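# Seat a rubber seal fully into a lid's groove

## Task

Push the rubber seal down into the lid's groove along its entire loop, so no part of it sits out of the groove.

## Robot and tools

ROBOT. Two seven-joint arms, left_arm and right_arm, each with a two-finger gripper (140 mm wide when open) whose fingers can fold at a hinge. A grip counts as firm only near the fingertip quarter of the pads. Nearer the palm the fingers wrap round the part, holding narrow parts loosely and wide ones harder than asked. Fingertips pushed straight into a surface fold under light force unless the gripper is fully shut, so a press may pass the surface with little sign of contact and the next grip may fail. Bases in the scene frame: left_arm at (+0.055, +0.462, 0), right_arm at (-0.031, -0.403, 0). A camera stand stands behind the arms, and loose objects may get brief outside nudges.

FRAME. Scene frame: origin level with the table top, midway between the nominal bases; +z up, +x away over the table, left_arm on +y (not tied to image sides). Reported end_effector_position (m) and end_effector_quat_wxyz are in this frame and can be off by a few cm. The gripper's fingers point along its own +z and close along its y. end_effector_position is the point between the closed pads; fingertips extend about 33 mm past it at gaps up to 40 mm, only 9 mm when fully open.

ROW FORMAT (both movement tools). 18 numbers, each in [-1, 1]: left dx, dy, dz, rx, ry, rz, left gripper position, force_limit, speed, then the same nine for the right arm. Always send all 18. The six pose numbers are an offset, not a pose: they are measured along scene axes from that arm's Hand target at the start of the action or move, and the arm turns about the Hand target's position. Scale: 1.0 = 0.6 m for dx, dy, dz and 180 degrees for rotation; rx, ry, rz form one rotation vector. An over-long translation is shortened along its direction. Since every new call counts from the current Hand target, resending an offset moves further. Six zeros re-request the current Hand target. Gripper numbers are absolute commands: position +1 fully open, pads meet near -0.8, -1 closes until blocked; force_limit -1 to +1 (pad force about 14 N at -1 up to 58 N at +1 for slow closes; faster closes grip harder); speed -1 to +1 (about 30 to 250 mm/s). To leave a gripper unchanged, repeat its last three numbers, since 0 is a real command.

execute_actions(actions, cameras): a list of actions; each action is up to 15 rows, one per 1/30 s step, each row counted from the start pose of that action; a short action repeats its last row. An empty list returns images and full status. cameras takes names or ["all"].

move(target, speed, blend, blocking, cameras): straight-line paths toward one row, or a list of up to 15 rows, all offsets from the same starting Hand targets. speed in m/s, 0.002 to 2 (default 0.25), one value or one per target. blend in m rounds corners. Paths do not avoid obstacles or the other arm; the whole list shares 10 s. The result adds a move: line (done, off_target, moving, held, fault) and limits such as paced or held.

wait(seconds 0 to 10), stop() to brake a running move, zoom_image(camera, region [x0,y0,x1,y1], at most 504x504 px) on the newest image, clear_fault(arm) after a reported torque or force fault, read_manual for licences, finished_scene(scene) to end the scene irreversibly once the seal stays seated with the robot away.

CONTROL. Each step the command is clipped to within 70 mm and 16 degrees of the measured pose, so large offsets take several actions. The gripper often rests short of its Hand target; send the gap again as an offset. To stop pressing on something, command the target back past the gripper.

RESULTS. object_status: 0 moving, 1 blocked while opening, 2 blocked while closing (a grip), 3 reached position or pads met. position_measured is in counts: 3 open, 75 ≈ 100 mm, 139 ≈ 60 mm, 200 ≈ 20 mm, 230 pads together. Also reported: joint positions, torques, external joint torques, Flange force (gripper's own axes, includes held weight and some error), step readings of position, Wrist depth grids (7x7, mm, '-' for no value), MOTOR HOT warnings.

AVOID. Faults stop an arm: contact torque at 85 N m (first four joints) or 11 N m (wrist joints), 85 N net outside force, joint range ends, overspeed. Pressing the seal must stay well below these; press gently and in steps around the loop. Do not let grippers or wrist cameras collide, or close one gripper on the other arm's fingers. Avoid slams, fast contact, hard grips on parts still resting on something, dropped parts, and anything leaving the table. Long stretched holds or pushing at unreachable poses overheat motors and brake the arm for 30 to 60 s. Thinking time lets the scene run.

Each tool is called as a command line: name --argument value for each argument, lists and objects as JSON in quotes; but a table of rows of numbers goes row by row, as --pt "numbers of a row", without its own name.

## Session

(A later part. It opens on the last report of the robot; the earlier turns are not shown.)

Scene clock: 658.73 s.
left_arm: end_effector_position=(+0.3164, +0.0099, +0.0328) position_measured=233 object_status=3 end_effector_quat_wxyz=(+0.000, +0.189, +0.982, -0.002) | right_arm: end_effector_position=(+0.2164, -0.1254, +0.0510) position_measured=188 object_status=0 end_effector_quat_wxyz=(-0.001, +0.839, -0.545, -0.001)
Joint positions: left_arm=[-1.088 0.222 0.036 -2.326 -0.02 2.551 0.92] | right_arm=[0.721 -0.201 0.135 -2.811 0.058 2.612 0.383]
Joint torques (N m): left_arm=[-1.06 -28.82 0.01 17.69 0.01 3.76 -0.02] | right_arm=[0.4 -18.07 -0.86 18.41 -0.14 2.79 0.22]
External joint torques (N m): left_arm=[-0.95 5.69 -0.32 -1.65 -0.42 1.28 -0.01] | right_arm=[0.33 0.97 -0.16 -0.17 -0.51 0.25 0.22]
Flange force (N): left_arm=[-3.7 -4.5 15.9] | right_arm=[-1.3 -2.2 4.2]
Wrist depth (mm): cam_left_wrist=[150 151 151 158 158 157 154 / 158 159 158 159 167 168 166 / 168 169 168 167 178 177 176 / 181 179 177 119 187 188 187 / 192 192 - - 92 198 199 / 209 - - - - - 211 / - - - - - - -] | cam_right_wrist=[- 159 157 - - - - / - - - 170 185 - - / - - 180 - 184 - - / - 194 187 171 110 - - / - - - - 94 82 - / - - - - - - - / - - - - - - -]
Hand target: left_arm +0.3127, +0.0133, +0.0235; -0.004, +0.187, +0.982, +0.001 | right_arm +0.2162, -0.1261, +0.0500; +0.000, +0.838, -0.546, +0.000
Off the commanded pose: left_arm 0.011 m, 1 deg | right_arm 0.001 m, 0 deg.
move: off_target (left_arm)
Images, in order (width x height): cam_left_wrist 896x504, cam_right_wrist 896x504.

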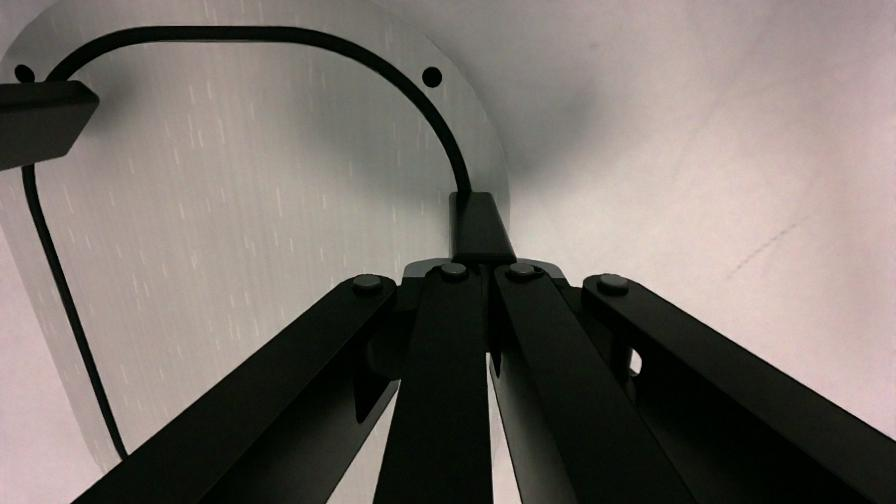

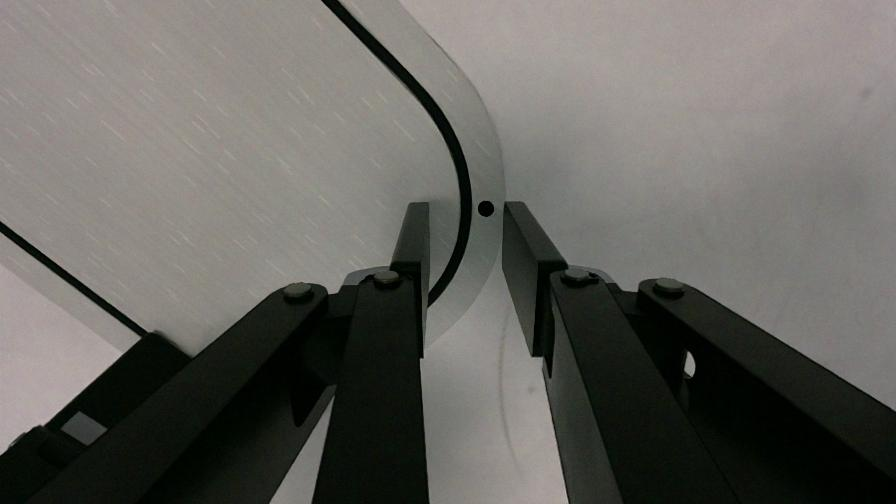

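move --pt "0.00617 -0.00567 0.01917 0 0 0 -1 -0.1 -0.3 0 0 0 0 0 0 -1 -0.1 -0.3" --pt "0.03333 -0.019 0.03583 0 0 0 -1 -0.1 -0.3 0 0 -0.0125 0 0 0 -1 -0.1 -0.3" --pt "0.02917 -0.01217 0 0 0 0 -1 -0.1 -0.3 -0.00667 -0.0075 -0.02883 0 0 0 -1 -0.1 -0.3" --speed 0.06 --cameras '["cam_left_wrist", "cam_right_wrist"]'

Scene clock: 662.90 s.
left_arm: end_effector_position=(+0.3309, +0.0040, +0.0325) position_measured=233 object_status=3 end_effector_quat_wxyz=(-0.003, +0.185, +0.983, +0.001) | right_arm: end_effector_position=(+0.2162, -0.1266, +0.0396) position_measured=232 object_status=3 end_effector_quat_wxyz=(-0.006, +0.838, -0.545, +0.000)
Joint positions: left_arm=[-1.07 0.256 0.036 -2.272 -0.021 2.523 0.931] | right_arm=[0.718 -0.173 0.137 -2.829 0.054 2.668 0.386]
Joint velocities: left_arm=[0 -0.001 0 -0.003 0.002 0.002 0.004] | right_arm=[0 0 0.001 -0.001 0.001 0.003 0]
Joint torques (N m): left_arm=[-0.08 -28.11 0.36 18.09 0.14 5.04 0.2] | right_arm=[0.81 -10.8 -0.56 12.82 -0.14 3.74 0.21]
External joint torques (N m): left_arm=[-0.15 7.77 -0.21 -1.56 -0.3 2.57 0.2] | right_arm=[0.88 8.65 0.17 -5.19 -0.49 1.16 0.21]
Flange force (N): left_arm=[-7.5 -5.4 22.7] | right_arm=[-4.3 -6.5 34.9]
Wrist depth (mm): cam_left_wrist=[- 150 150 151 159 158 156 / 158 159 158 156 168 166 168 / - 168 167 166 178 178 176 / 181 179 176 119 187 188 187 / 192 189 - - 92 198 201 / 205 - - - - - 211 / - - - - - - -] | cam_right_wrist=[- - 150 154 - - - / - - 160 161 - - - / - - 169 167 - - - / - 178 - 115 191 183 - / 188 - - - - - - / 166 - - - - - - / - - - - - - -]
Hand target: left_arm +0.3302, +0.0060, +0.0235; -0.004, +0.187, +0.982, +0.001 | right_arm +0.2122, -0.1306, +0.0327; +0.000, +0.838, -0.546, +0.000
Off the commanded pose: left_arm 0.009 m, 0 deg | right_arm 0.009 m, 1 deg.
move: off_target (left_arm, right_arm)
Images, in order (width x height): cam_left_wrist 896x504, cam_right_wrist 896x504.

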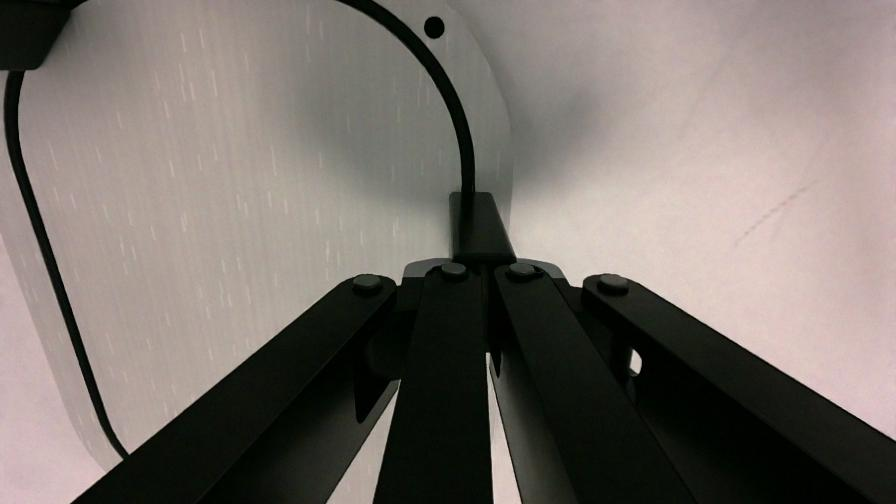

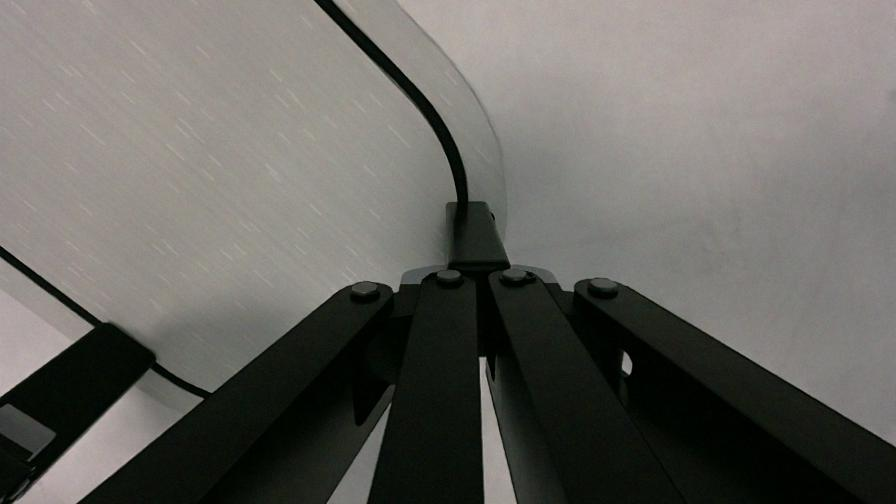

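move --pt "0.00117 -0.00333 0.01833 0 0 0 -1 -0.1 -0.3 0.00667 0.00667 0.01467 0 0 0 -1 -0.1 -0.3" --pt "0.02917 -0.01433 0.03583 0 0 0 -1 -0.1 -0.3 -0.00033 0.03167 0.0255 0 0 -0.0722 -1 -0.1 -0.3" --pt "0.02483 -0.0075 -0.00083 0 0 0 -1 -0.1 -0.3 -0.00733 0.02333 0 0 0 -0.0722 -1 -0.1 -0.3" --speed 0.06 --cameras '["cam_right_wrist"]'

Scene clock: 668.63 s.
left_arm: end_effector_position=(+0.3487, -0.0012, +0.0323) position_measured=233 object_status=3 end_effector_quat_wxyz=(+0.000, +0.184, +0.983, -0.002) | right_arm: end_effector_position=(+0.2115, -0.1124, +0.0395) position_measured=232 object_status=3 end_effector_quat_wxyz=(-0.006, +0.772, -0.636, +0.000)
Joint positions: left_arm=[-1.046 0.284 0.035 -2.23 -0.022 2.516 0.951] | right_arm=[0.683 -0.154 0.21 -2.806 0.069 2.667 0.635]
Joint velocities: left_arm=[0.001 0 -0.001 -0.002 0 0.003 0.001] | right_arm=[0.001 -0.001 -0.001 -0.001 0 0.004 0.007]
Joint torques (N m): left_arm=[-1.24 -31.61 -0.92 18.42 0.15 3.76 0.3] | right_arm=[0.42 -11.71 -1.44 14.19 0.02 3.46 0.18]
External joint torques (N m): left_arm=[-1.24 5.31 -1.48 -1.38 -0.3 1.28 0.3] | right_arm=[0.41 8.18 -0.6 -3.82 -0.33 0.9 0.18]
Flange force (N): left_arm=[-3.5 -4.6 14.3] | right_arm=[-6.2 -8.4 31.6]
Wrist depth (mm): cam_left_wrist=[- 150 151 150 159 158 156 / 160 158 158 158 170 167 166 / 168 169 166 164 178 177 176 / 181 179 177 109 187 188 186 / 194 - - - 92 198 201 / 205 - - - - - 211 / - - - - - - -] | cam_right_wrist=[- 151 152 - - - - / - 160 159 154 - - - / 172 171 - 166 - - - / 178 182 - 112 - - - / - - - - - - - / 175 - - - - - - / - - - - - - -]
Hand target: left_arm +0.3451, +0.0015, +0.0230; -0.004, +0.187, +0.982, +0.001 | right_arm +0.2078, -0.1166, +0.0327; +0.000, +0.771, -0.637, +0.000
Off the commanded pose: left_arm 0.010 m, 1 deg | right_arm 0.009 m, 1 deg.
move: off_target (left_arm, right_arm)
Images, in order (width x height): cam_right_wrist 896x504.

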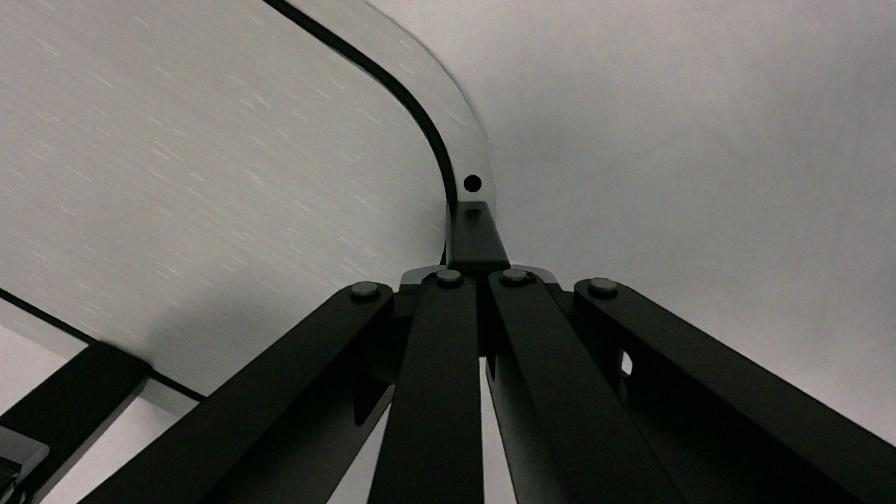

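move --pt "0.006 -0.0045 0.01883 0 0 0 -1 -0.1 -0.3 0.00617 0.007 0.01467 0 0 0 -1 -0.1 -0.3" --pt "0.034 -0.0155 0.03667 0 0 0 -1 -0.1 -0.3 0.01433 0.00867 0.023 0 0 0 -1 -0.1 -0.3" --pt "0.02933 -0.0085 -0.00083 0 0 0 -1 -0.1 -0.3 0.00733 0.00033 0 0 0 0 -1 -0.1 -0.3" --speed 0.06 --cameras '["cam_left_wrist", "cam_right_wrist"]'

Scene clock: 672.77 s.
left_arm: end_effector_position=(+0.3666, -0.0065, +0.0320) position_measured=233 object_status=3 end_effector_quat_wxyz=(+0.000, +0.184, +0.983, -0.002) | right_arm: end_effector_position=(+0.2161, -0.1114, +0.0396) position_measured=232 object_status=3 end_effector_quat_wxyz=(-0.007, +0.770, -0.638, +0.000)
Joint positions: left_arm=[-1.023 0.317 0.034 -2.179 -0.022 2.499 0.972] | right_arm=[0.675 -0.145 0.209 -2.796 0.066 2.668 0.637]
Joint velocities: left_arm=[0.002 0 0.002 0 -0.001 0.004 0.001] | right_arm=[0.001 0.001 0.001 0.001 0 0.004 -0.001]
Joint torques (N m): left_arm=[-1.56 -33.01 -0.72 18.12 0.19 3.61 0.11] | right_arm=[-0.21 -12.39 -1.74 13.77 -0.37 3.05 -0.16]
External joint torques (N m): left_arm=[-1.52 5.23 -1.3 -1.9 -0.27 1.14 0.11] | right_arm=[-0.24 7.83 -0.97 -4.3 -0.72 0.48 -0.16]
Flange force (N): left_arm=[-1.6 -3.9 13.4] | right_arm=[-3.1 -8.2 29.1]
Wrist depth (mm): cam_left_wrist=[- 150 151 149 158 158 157 / 161 159 157 156 169 167 165 / 168 168 170 168 178 176 174 / 181 182 177 119 186 188 188 / 194 190 - - 92 198 200 / 208 - - - - - 212 / - - - - - - -] | cam_right_wrist=[- 152 149 - 160 - - / - 161 - 157 - - 166 / - - 166 163 - - - / - 181 177 112 - - - / - - - - - - - / 175 - - - - - - / - - - - - - -]
Hand target: left_arm +0.3627, -0.0036, +0.0225; -0.004, +0.187, +0.982, +0.001 | right_arm +0.2122, -0.1164, +0.0327; +0.000, +0.771, -0.637, +0.000
Off the commanded pose: left_arm 0.011 m, 1 deg | right_arm 0.009 m, 1 deg.
move: off_target (left_arm, right_arm)
Images, in order (width x height): cam_left_wrist 896x504, cam_right_wrist 896x504.

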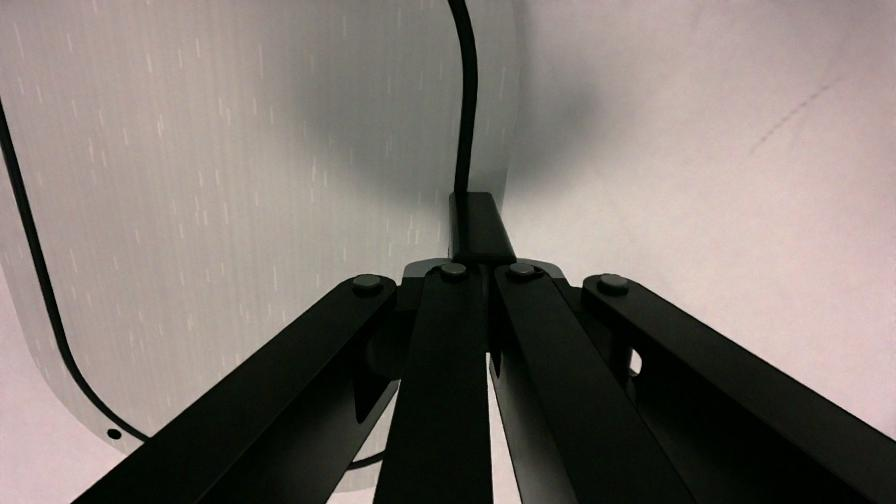

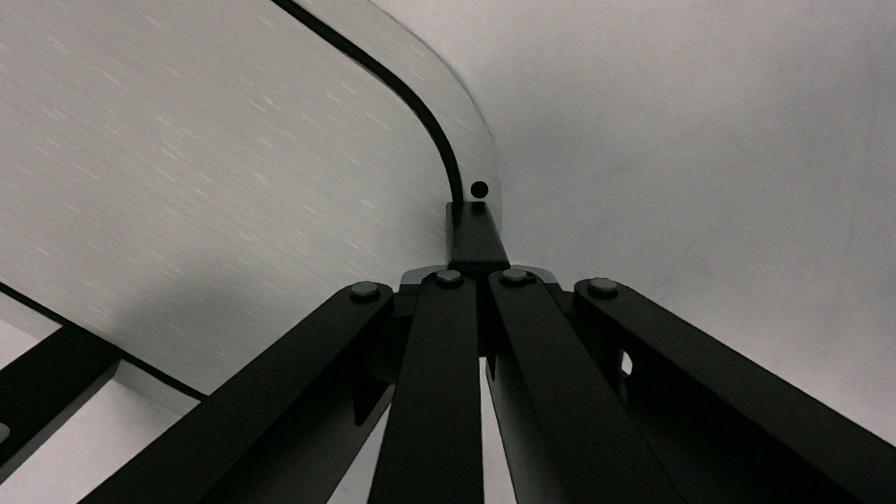

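zoom_image --camera "cam_left_wrist" --region '[410, 0, 520, 200]'

Scaled by 2.520 from the camera's 896x504 image, which has a finer 1280x720 frame.

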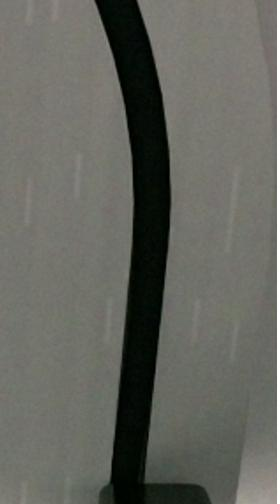

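move --pt "0.0065 -0.00483 0.01917 0 0 0 -1 -0.1 -0.3 0.0065 0.00833 0.01483 0 0 0 -1 -0.1 -0.3" --pt "0.03083 -0.02467 0.0375 0 0 -0.024 -1 -0.1 -0.3 0.00633 0.03267 0.02467 0 0 -0.0722 -1 -0.1 -0.3" --pt "0.02617 -0.01783 -0.0005 0 0 -0.024 -1 -0.1 -0.3 -0.0005 0.02417 0 0 0 -0.0722 -1 -0.1 -0.3" --speed 0.06 --cameras '["cam_left_wrist", "cam_right_wrist"]'

Scene clock: 687.97 s.
left_arm: end_effector_position=(+0.3818, -0.0179, +0.0318) position_measured=233 object_status=3 end_effector_quat_wxyz=(+0.000, +0.219, +0.976, -0.003) | right_arm: end_effector_position=(+0.2160, -0.0971, +0.0396) position_measured=232 object_status=3 end_effector_quat_wxyz=(-0.007, +0.695, -0.719, -0.001)
Joint positions: left_arm=[-1 0.359 0.023 -2.112 -0.02 2.474 1.055] | right_arm=[0.644 -0.116 0.263 -2.762 0.064 2.664 0.882]
Joint velocities: left_arm=[0 0 0 -0.001 0 0.004 0.001] | right_arm=[-0.001 -0.001 -0.001 0 -0.001 0.004 0.006]
Joint torques (N m): left_arm=[-1.63 -35.23 -1.03 18.64 0.24 3.51 0.23] | right_arm=[0.29 -13.51 -1.34 14.01 -0.26 2.96 0.12]
External joint torques (N m): left_arm=[-1.6 4.63 -1.58 -1.77 -0.24 1.03 0.23] | right_arm=[0.33 7.48 -0.49 -4.17 -0.63 0.4 0.12]
Flange force (N): left_arm=[-1.1 -3.2 11.5] | right_arm=[-5.8 -5.0 27.3]
Wrist depth (mm): cam_left_wrist=[- 149 151 149 157 158 157 / 161 161 159 157 168 167 166 / 167 169 167 167 178 177 176 / 183 180 178 119 187 188 187 / 193 190 - - 92 198 201 / 218 - - - - - 215 / - - - - - - -] | cam_right_wrist=[- - 148 - - - - / - - - - - - - / 171 - - 168 - - - / - - 179 116 - 186 - / - - - - - - - / 185 - - - - - - / - - - - - - -]
Hand target: left_arm +0.3784, -0.0143, +0.0222; -0.004, +0.224, +0.975, +0.002 | right_arm +0.2119, -0.1019, +0.0327; +0.000, +0.694, -0.720, +0.000
Off the commanded pose: left_arm 0.011 m, 1 deg | right_arm 0.009 m, 1 deg.
move: off_target (left_arm, right_arm)
Images, in order (width x height): cam_left_wrist 896x504, cam_right_wrist 896x504.

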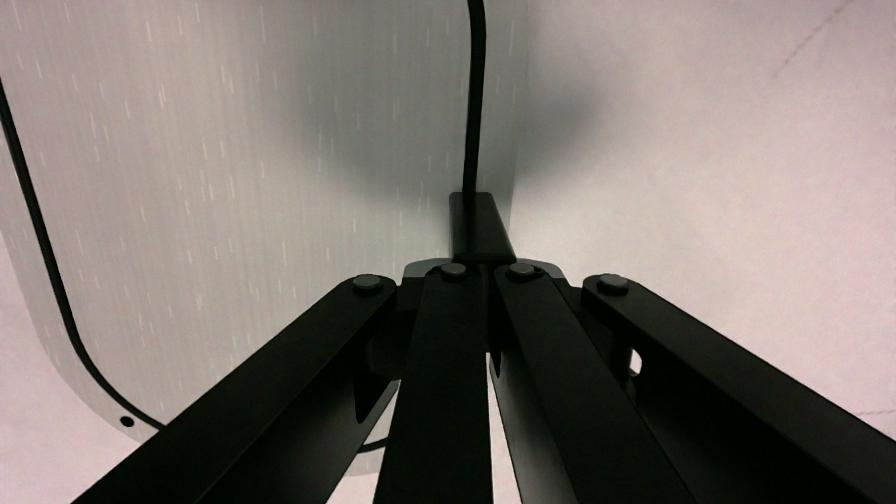

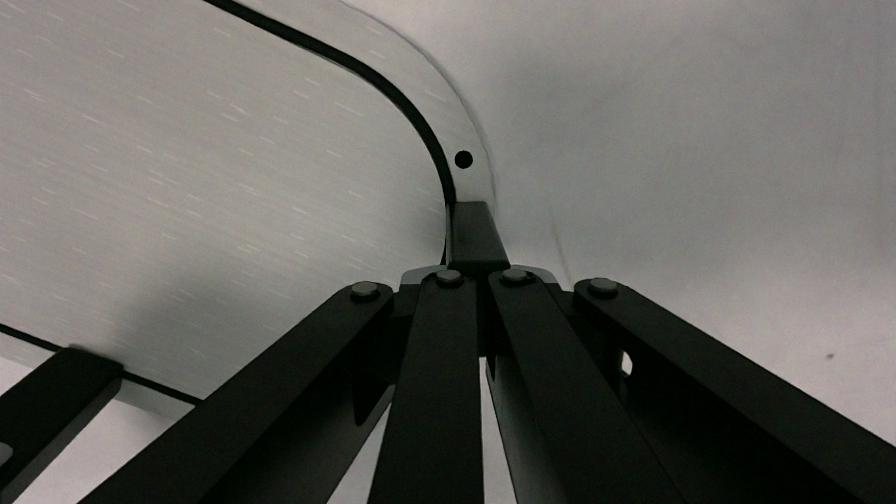

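move --pt "0.00567 -0.006 0.01967 0 0 0 -1 -0.1 -0.3 0.00683 0.008 0.01483 0 0 0 -1 -0.1 -0.3" --pt "0.03267 -0.019 0.038 0 0 0 -1 -0.1 -0.3 0.01517 0.008 0.023 0 0 0 -1 -0.1 -0.3" --pt "0.02767 -0.01183 -0.00117 0 0 0 -1 -0.1 -0.3 0.00833 -0.00033 0 0 0 0 -1 -0.1 -0.3" --speed 0.06 --cameras '["cam_left_wrist", "cam_right_wrist"]'

Scene clock: 692.80 s.
left_arm: end_effector_position=(+0.3978, -0.0257, +0.0315) position_measured=233 object_status=3 end_effector_quat_wxyz=(+0.000, +0.220, +0.975, -0.003) | right_arm: end_effector_position=(+0.2210, -0.0967, +0.0397) position_measured=232 object_status=3 end_effector_quat_wxyz=(-0.008, +0.693, -0.721, -0.001)
Joint positions: left_arm=[-0.984 0.397 0.022 -2.052 -0.02 2.453 1.072] | right_arm=[0.637 -0.108 0.26 -2.752 0.059 2.663 0.883]
Joint velocities: left_arm=[0.002 0 -0.001 -0.002 0.001 0.004 0.001] | right_arm=[0.001 0 0.001 0 -0.001 0.004 0]
Joint torques (N m): left_arm=[-1.36 -36.44 -0.32 18.92 0.28 3.34 0.23] | right_arm=[-0.14 -13.88 -1.94 13.93 -0.35 2.73 -0.19]
External joint torques (N m): left_arm=[-1.24 4.84 -0.84 -1.78 -0.21 0.86 0.23] | right_arm=[-0.16 7.34 -1.22 -4.13 -0.72 0.2 -0.19]
Flange force (N): left_arm=[-2.1 -2.8 11.2] | right_arm=[-4.1 -6.7 25.8]
Wrist depth (mm): cam_left_wrist=[- 150 151 148 158 158 157 / 159 159 159 156 168 167 166 / 168 169 168 165 177 177 176 / 181 180 176 119 187 188 188 / 191 190 - - 92 199 201 / 217 - - - - - 214 / - - - - - - -] | cam_right_wrist=[- - - - - 159 - / - - 158 155 - - - / - 169 - 167 176 - 179 / - - 176 118 184 - 187 / - - 89 - - - - / - - - - - - - / - - - - - - -]
Hand target: left_arm +0.3950, -0.0214, +0.0215; -0.004, +0.224, +0.975, +0.002 | right_arm +0.2169, -0.1021, +0.0327; +0.000, +0.694, -0.720, +0.000
Off the commanded pose: left_arm 0.011 m, 1 deg | right_arm 0.010 m, 1 deg.
move: off_target (left_arm, right_arm)
Images, in order (width x height): cam_left_wrist 896x504, cam_right_wrist 896x504.

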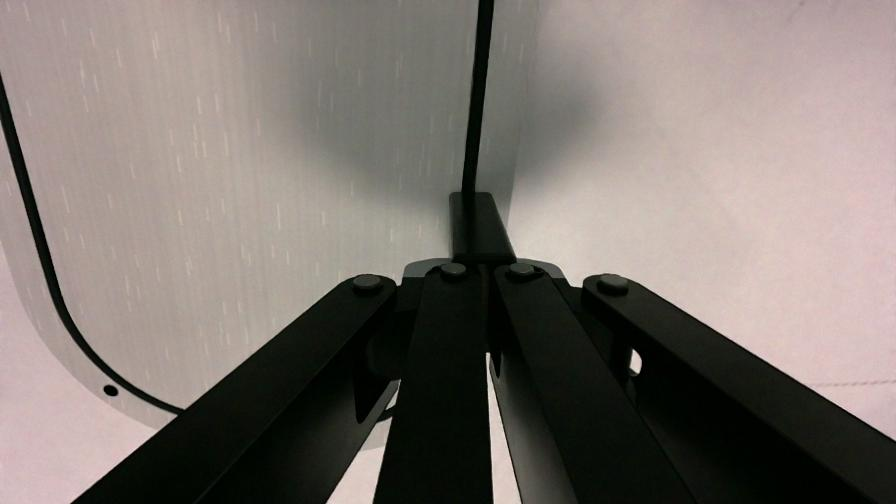

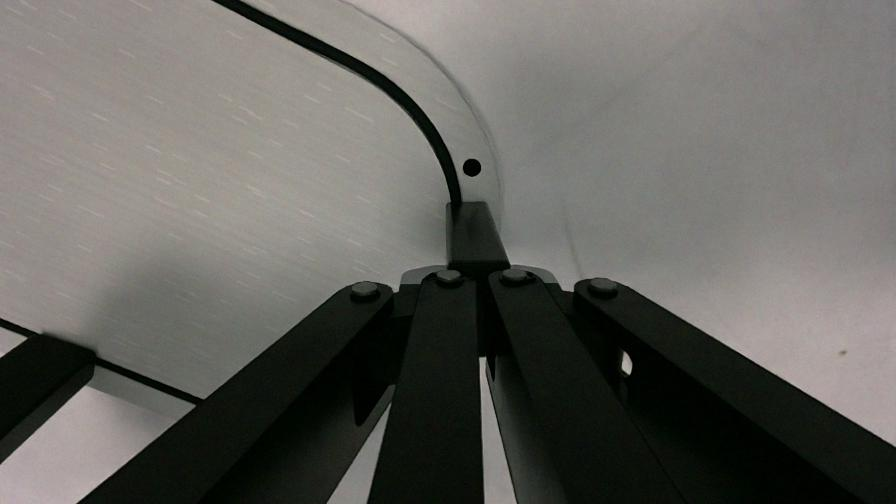

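move --pt "0.00467 -0.00717 0.02 0 0 0 -1 -0.1 -0.3 0.00683 0.009 0.015 0 0 0 -1 -0.1 -0.3" --pt "0.00833 0.08567 0.26417 0 0 0 -1 -0.1 -0.3 -0.02817 -0.0465 0.2455 0 0 0 -1 -0.1 -0.3" --speed '[0.05, 0.15]' --cameras '["cam_left_wrist", "cam_right_wrist", "cam_high"]'

zoom_image --camera "cam_high" --region '[395, 145, 505, 245]'

Scene clock: 697.53 s.
left_arm: end_effector_position=(+0.3990, +0.0277, +0.1801) position_measured=233 object_status=3 end_effector_quat_wxyz=(-0.004, +0.220, +0.975, -0.001) | right_arm: end_effector_position=(+0.2005, -0.1293, +0.1797) position_measured=232 object_status=3 end_effector_quat_wxyz=(-0.001, +0.691, -0.723, +0.000)
Joint positions: left_arm=[-0.948 0.064 0.045 -2.095 -0.01 2.153 1.122] | right_arm=[0.688 -0.556 0.183 -2.714 0.116 2.164 0.822]
Joint velocities: left_arm=[-0.001 0 0.001 0 0.001 -0.002 0.006] | right_arm=[-0.001 0 0 0.001 0 -0.005 -0.001]
Joint torques (N m): left_arm=[-0.6 -35.78 0.28 24.46 0.91 2.19 0.38] | right_arm=[1.4 -12.11 -3.64 23.89 0.5 2.29 -0.46]
External joint torques (N m): left_arm=[-0.68 -2.21 0.06 0.87 0.27 -0.26 0.38] | right_arm=[1.44 -0.39 -0.88 0.09 -0.14 -0.25 -0.46]
Flange force (N): left_arm=[2.6 1.3 -4.2] | right_arm=[2.3 1.0 -1.8]
Wrist depth (mm): cam_left_wrist=[295 287 - 292 292 291 289 / 307 296 - 310 309 314 308 / 333 325 - 324 326 329 333 / 346 - 334 115 - 358 343 / 383 - - - 92 366 1385 / - - - - - - 1393 / - - - - - - -] | cam_right_wrist=[- 278 - - - - - / - - - - 308 - - / - - - - 317 305 317 / - 335 - 115 - - 339 / - - - - - - - / 387 - - - - - - / - - - - - - -]
Hand target: left_arm +0.4000, +0.0300, +0.1800; -0.004, +0.224, +0.975, +0.002 | right_arm +0.2000, -0.1300, +0.1800; +0.000, +0.694, -0.720, +0.000
Off the commanded pose: left_arm 0.003 m, 0 deg | right_arm 0.001 m, 0 deg.
move: done
Images, in order (width x height): cam_high 896x504, cam_left_wrist 896x504, cam_right_wrist 896x504.

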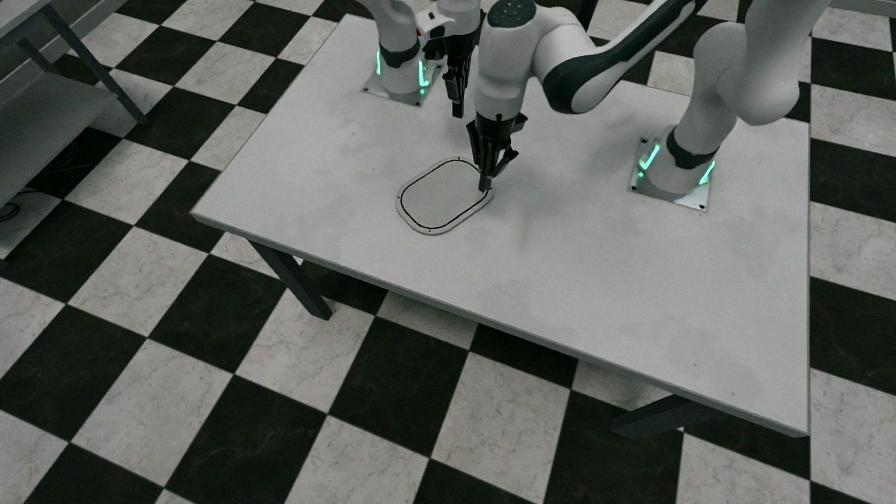

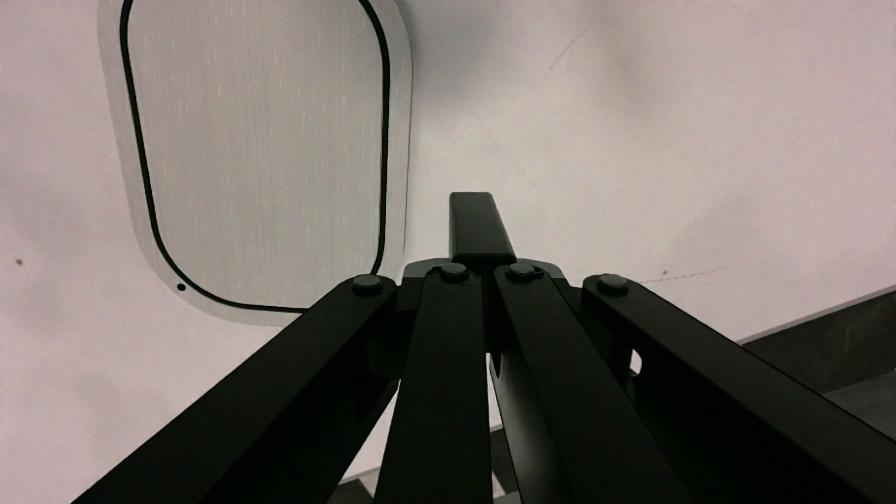

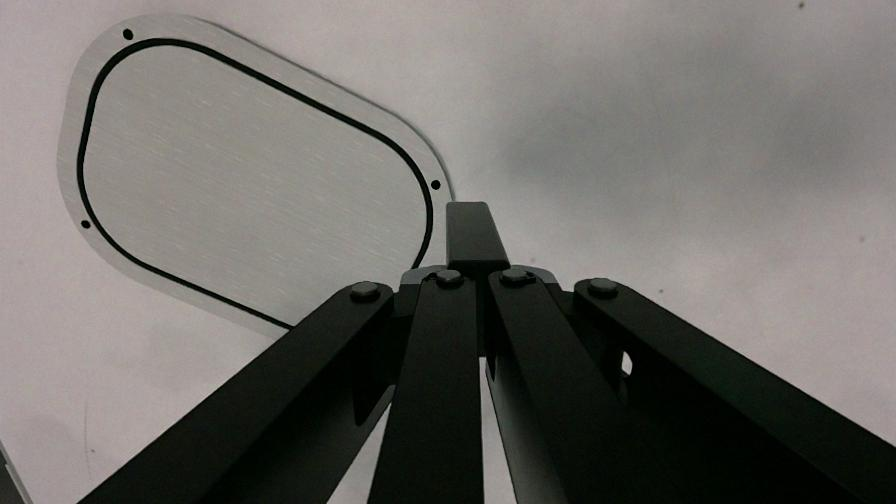

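Scaled by 4.582 from the camera's 896x504 image, which has a finer 1280x720 frame.

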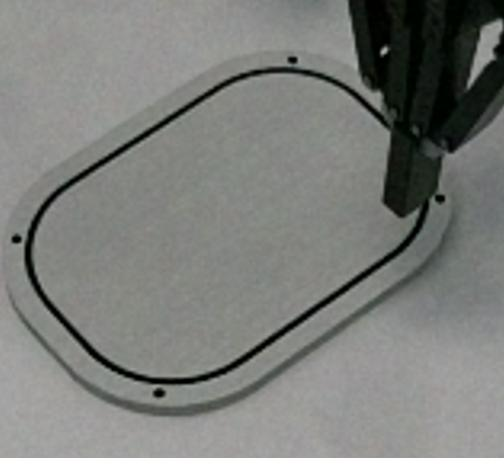

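zoom_image --camera "cam_right_wrist" --region '[60, 20, 260, 220]'

zoom_image --camera "cam_right_wrist" --region '[250, 80, 450, 280]'

zoom_image --camera "cam_left_wrist" --region '[250, 0, 420, 170]'

zoom_image --camera "cam_left_wrist" --region '[110, 150, 310, 350]'

Scaled by 2.520 from the camera's 896x504 image, which has a finer 1280x720 frame.

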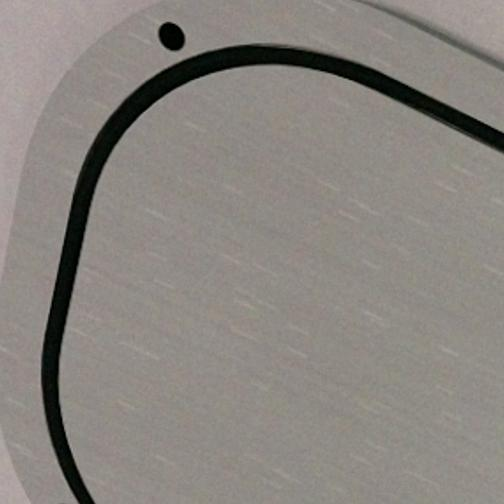

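Scaled by 2.520 from the camera's 896x504 image, which has a finer 1280x720 frame.

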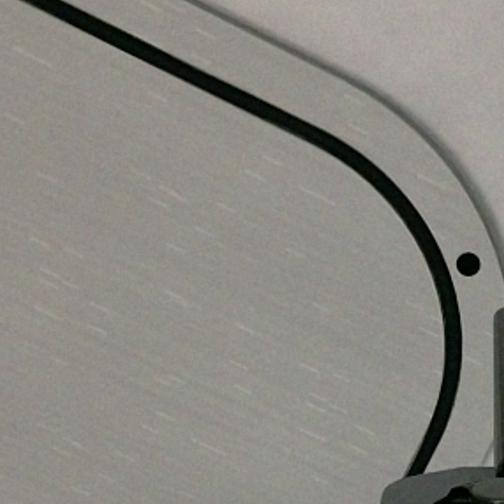

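Scaled by 2.965 from the camera's 896x504 image, which has a finer 1280x720 frame.

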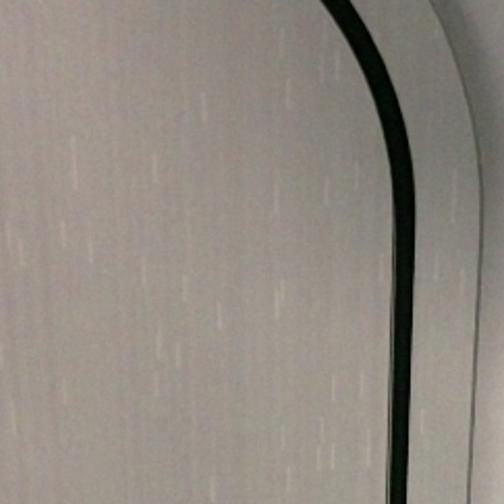

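Scaled by 2.520 from the camera's 896x504 image, which has a finer 1280x720 frame.

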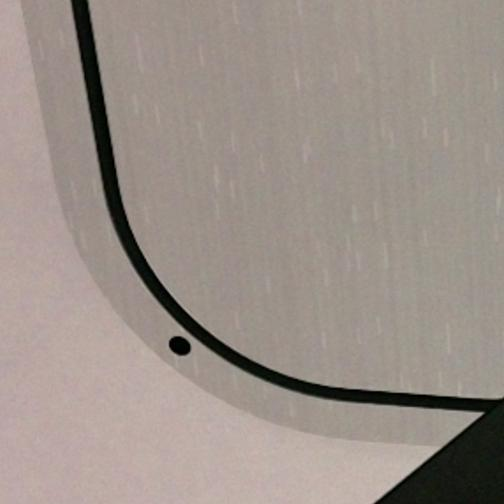

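finished_scene --scene 2

The scene is finished: the task was done.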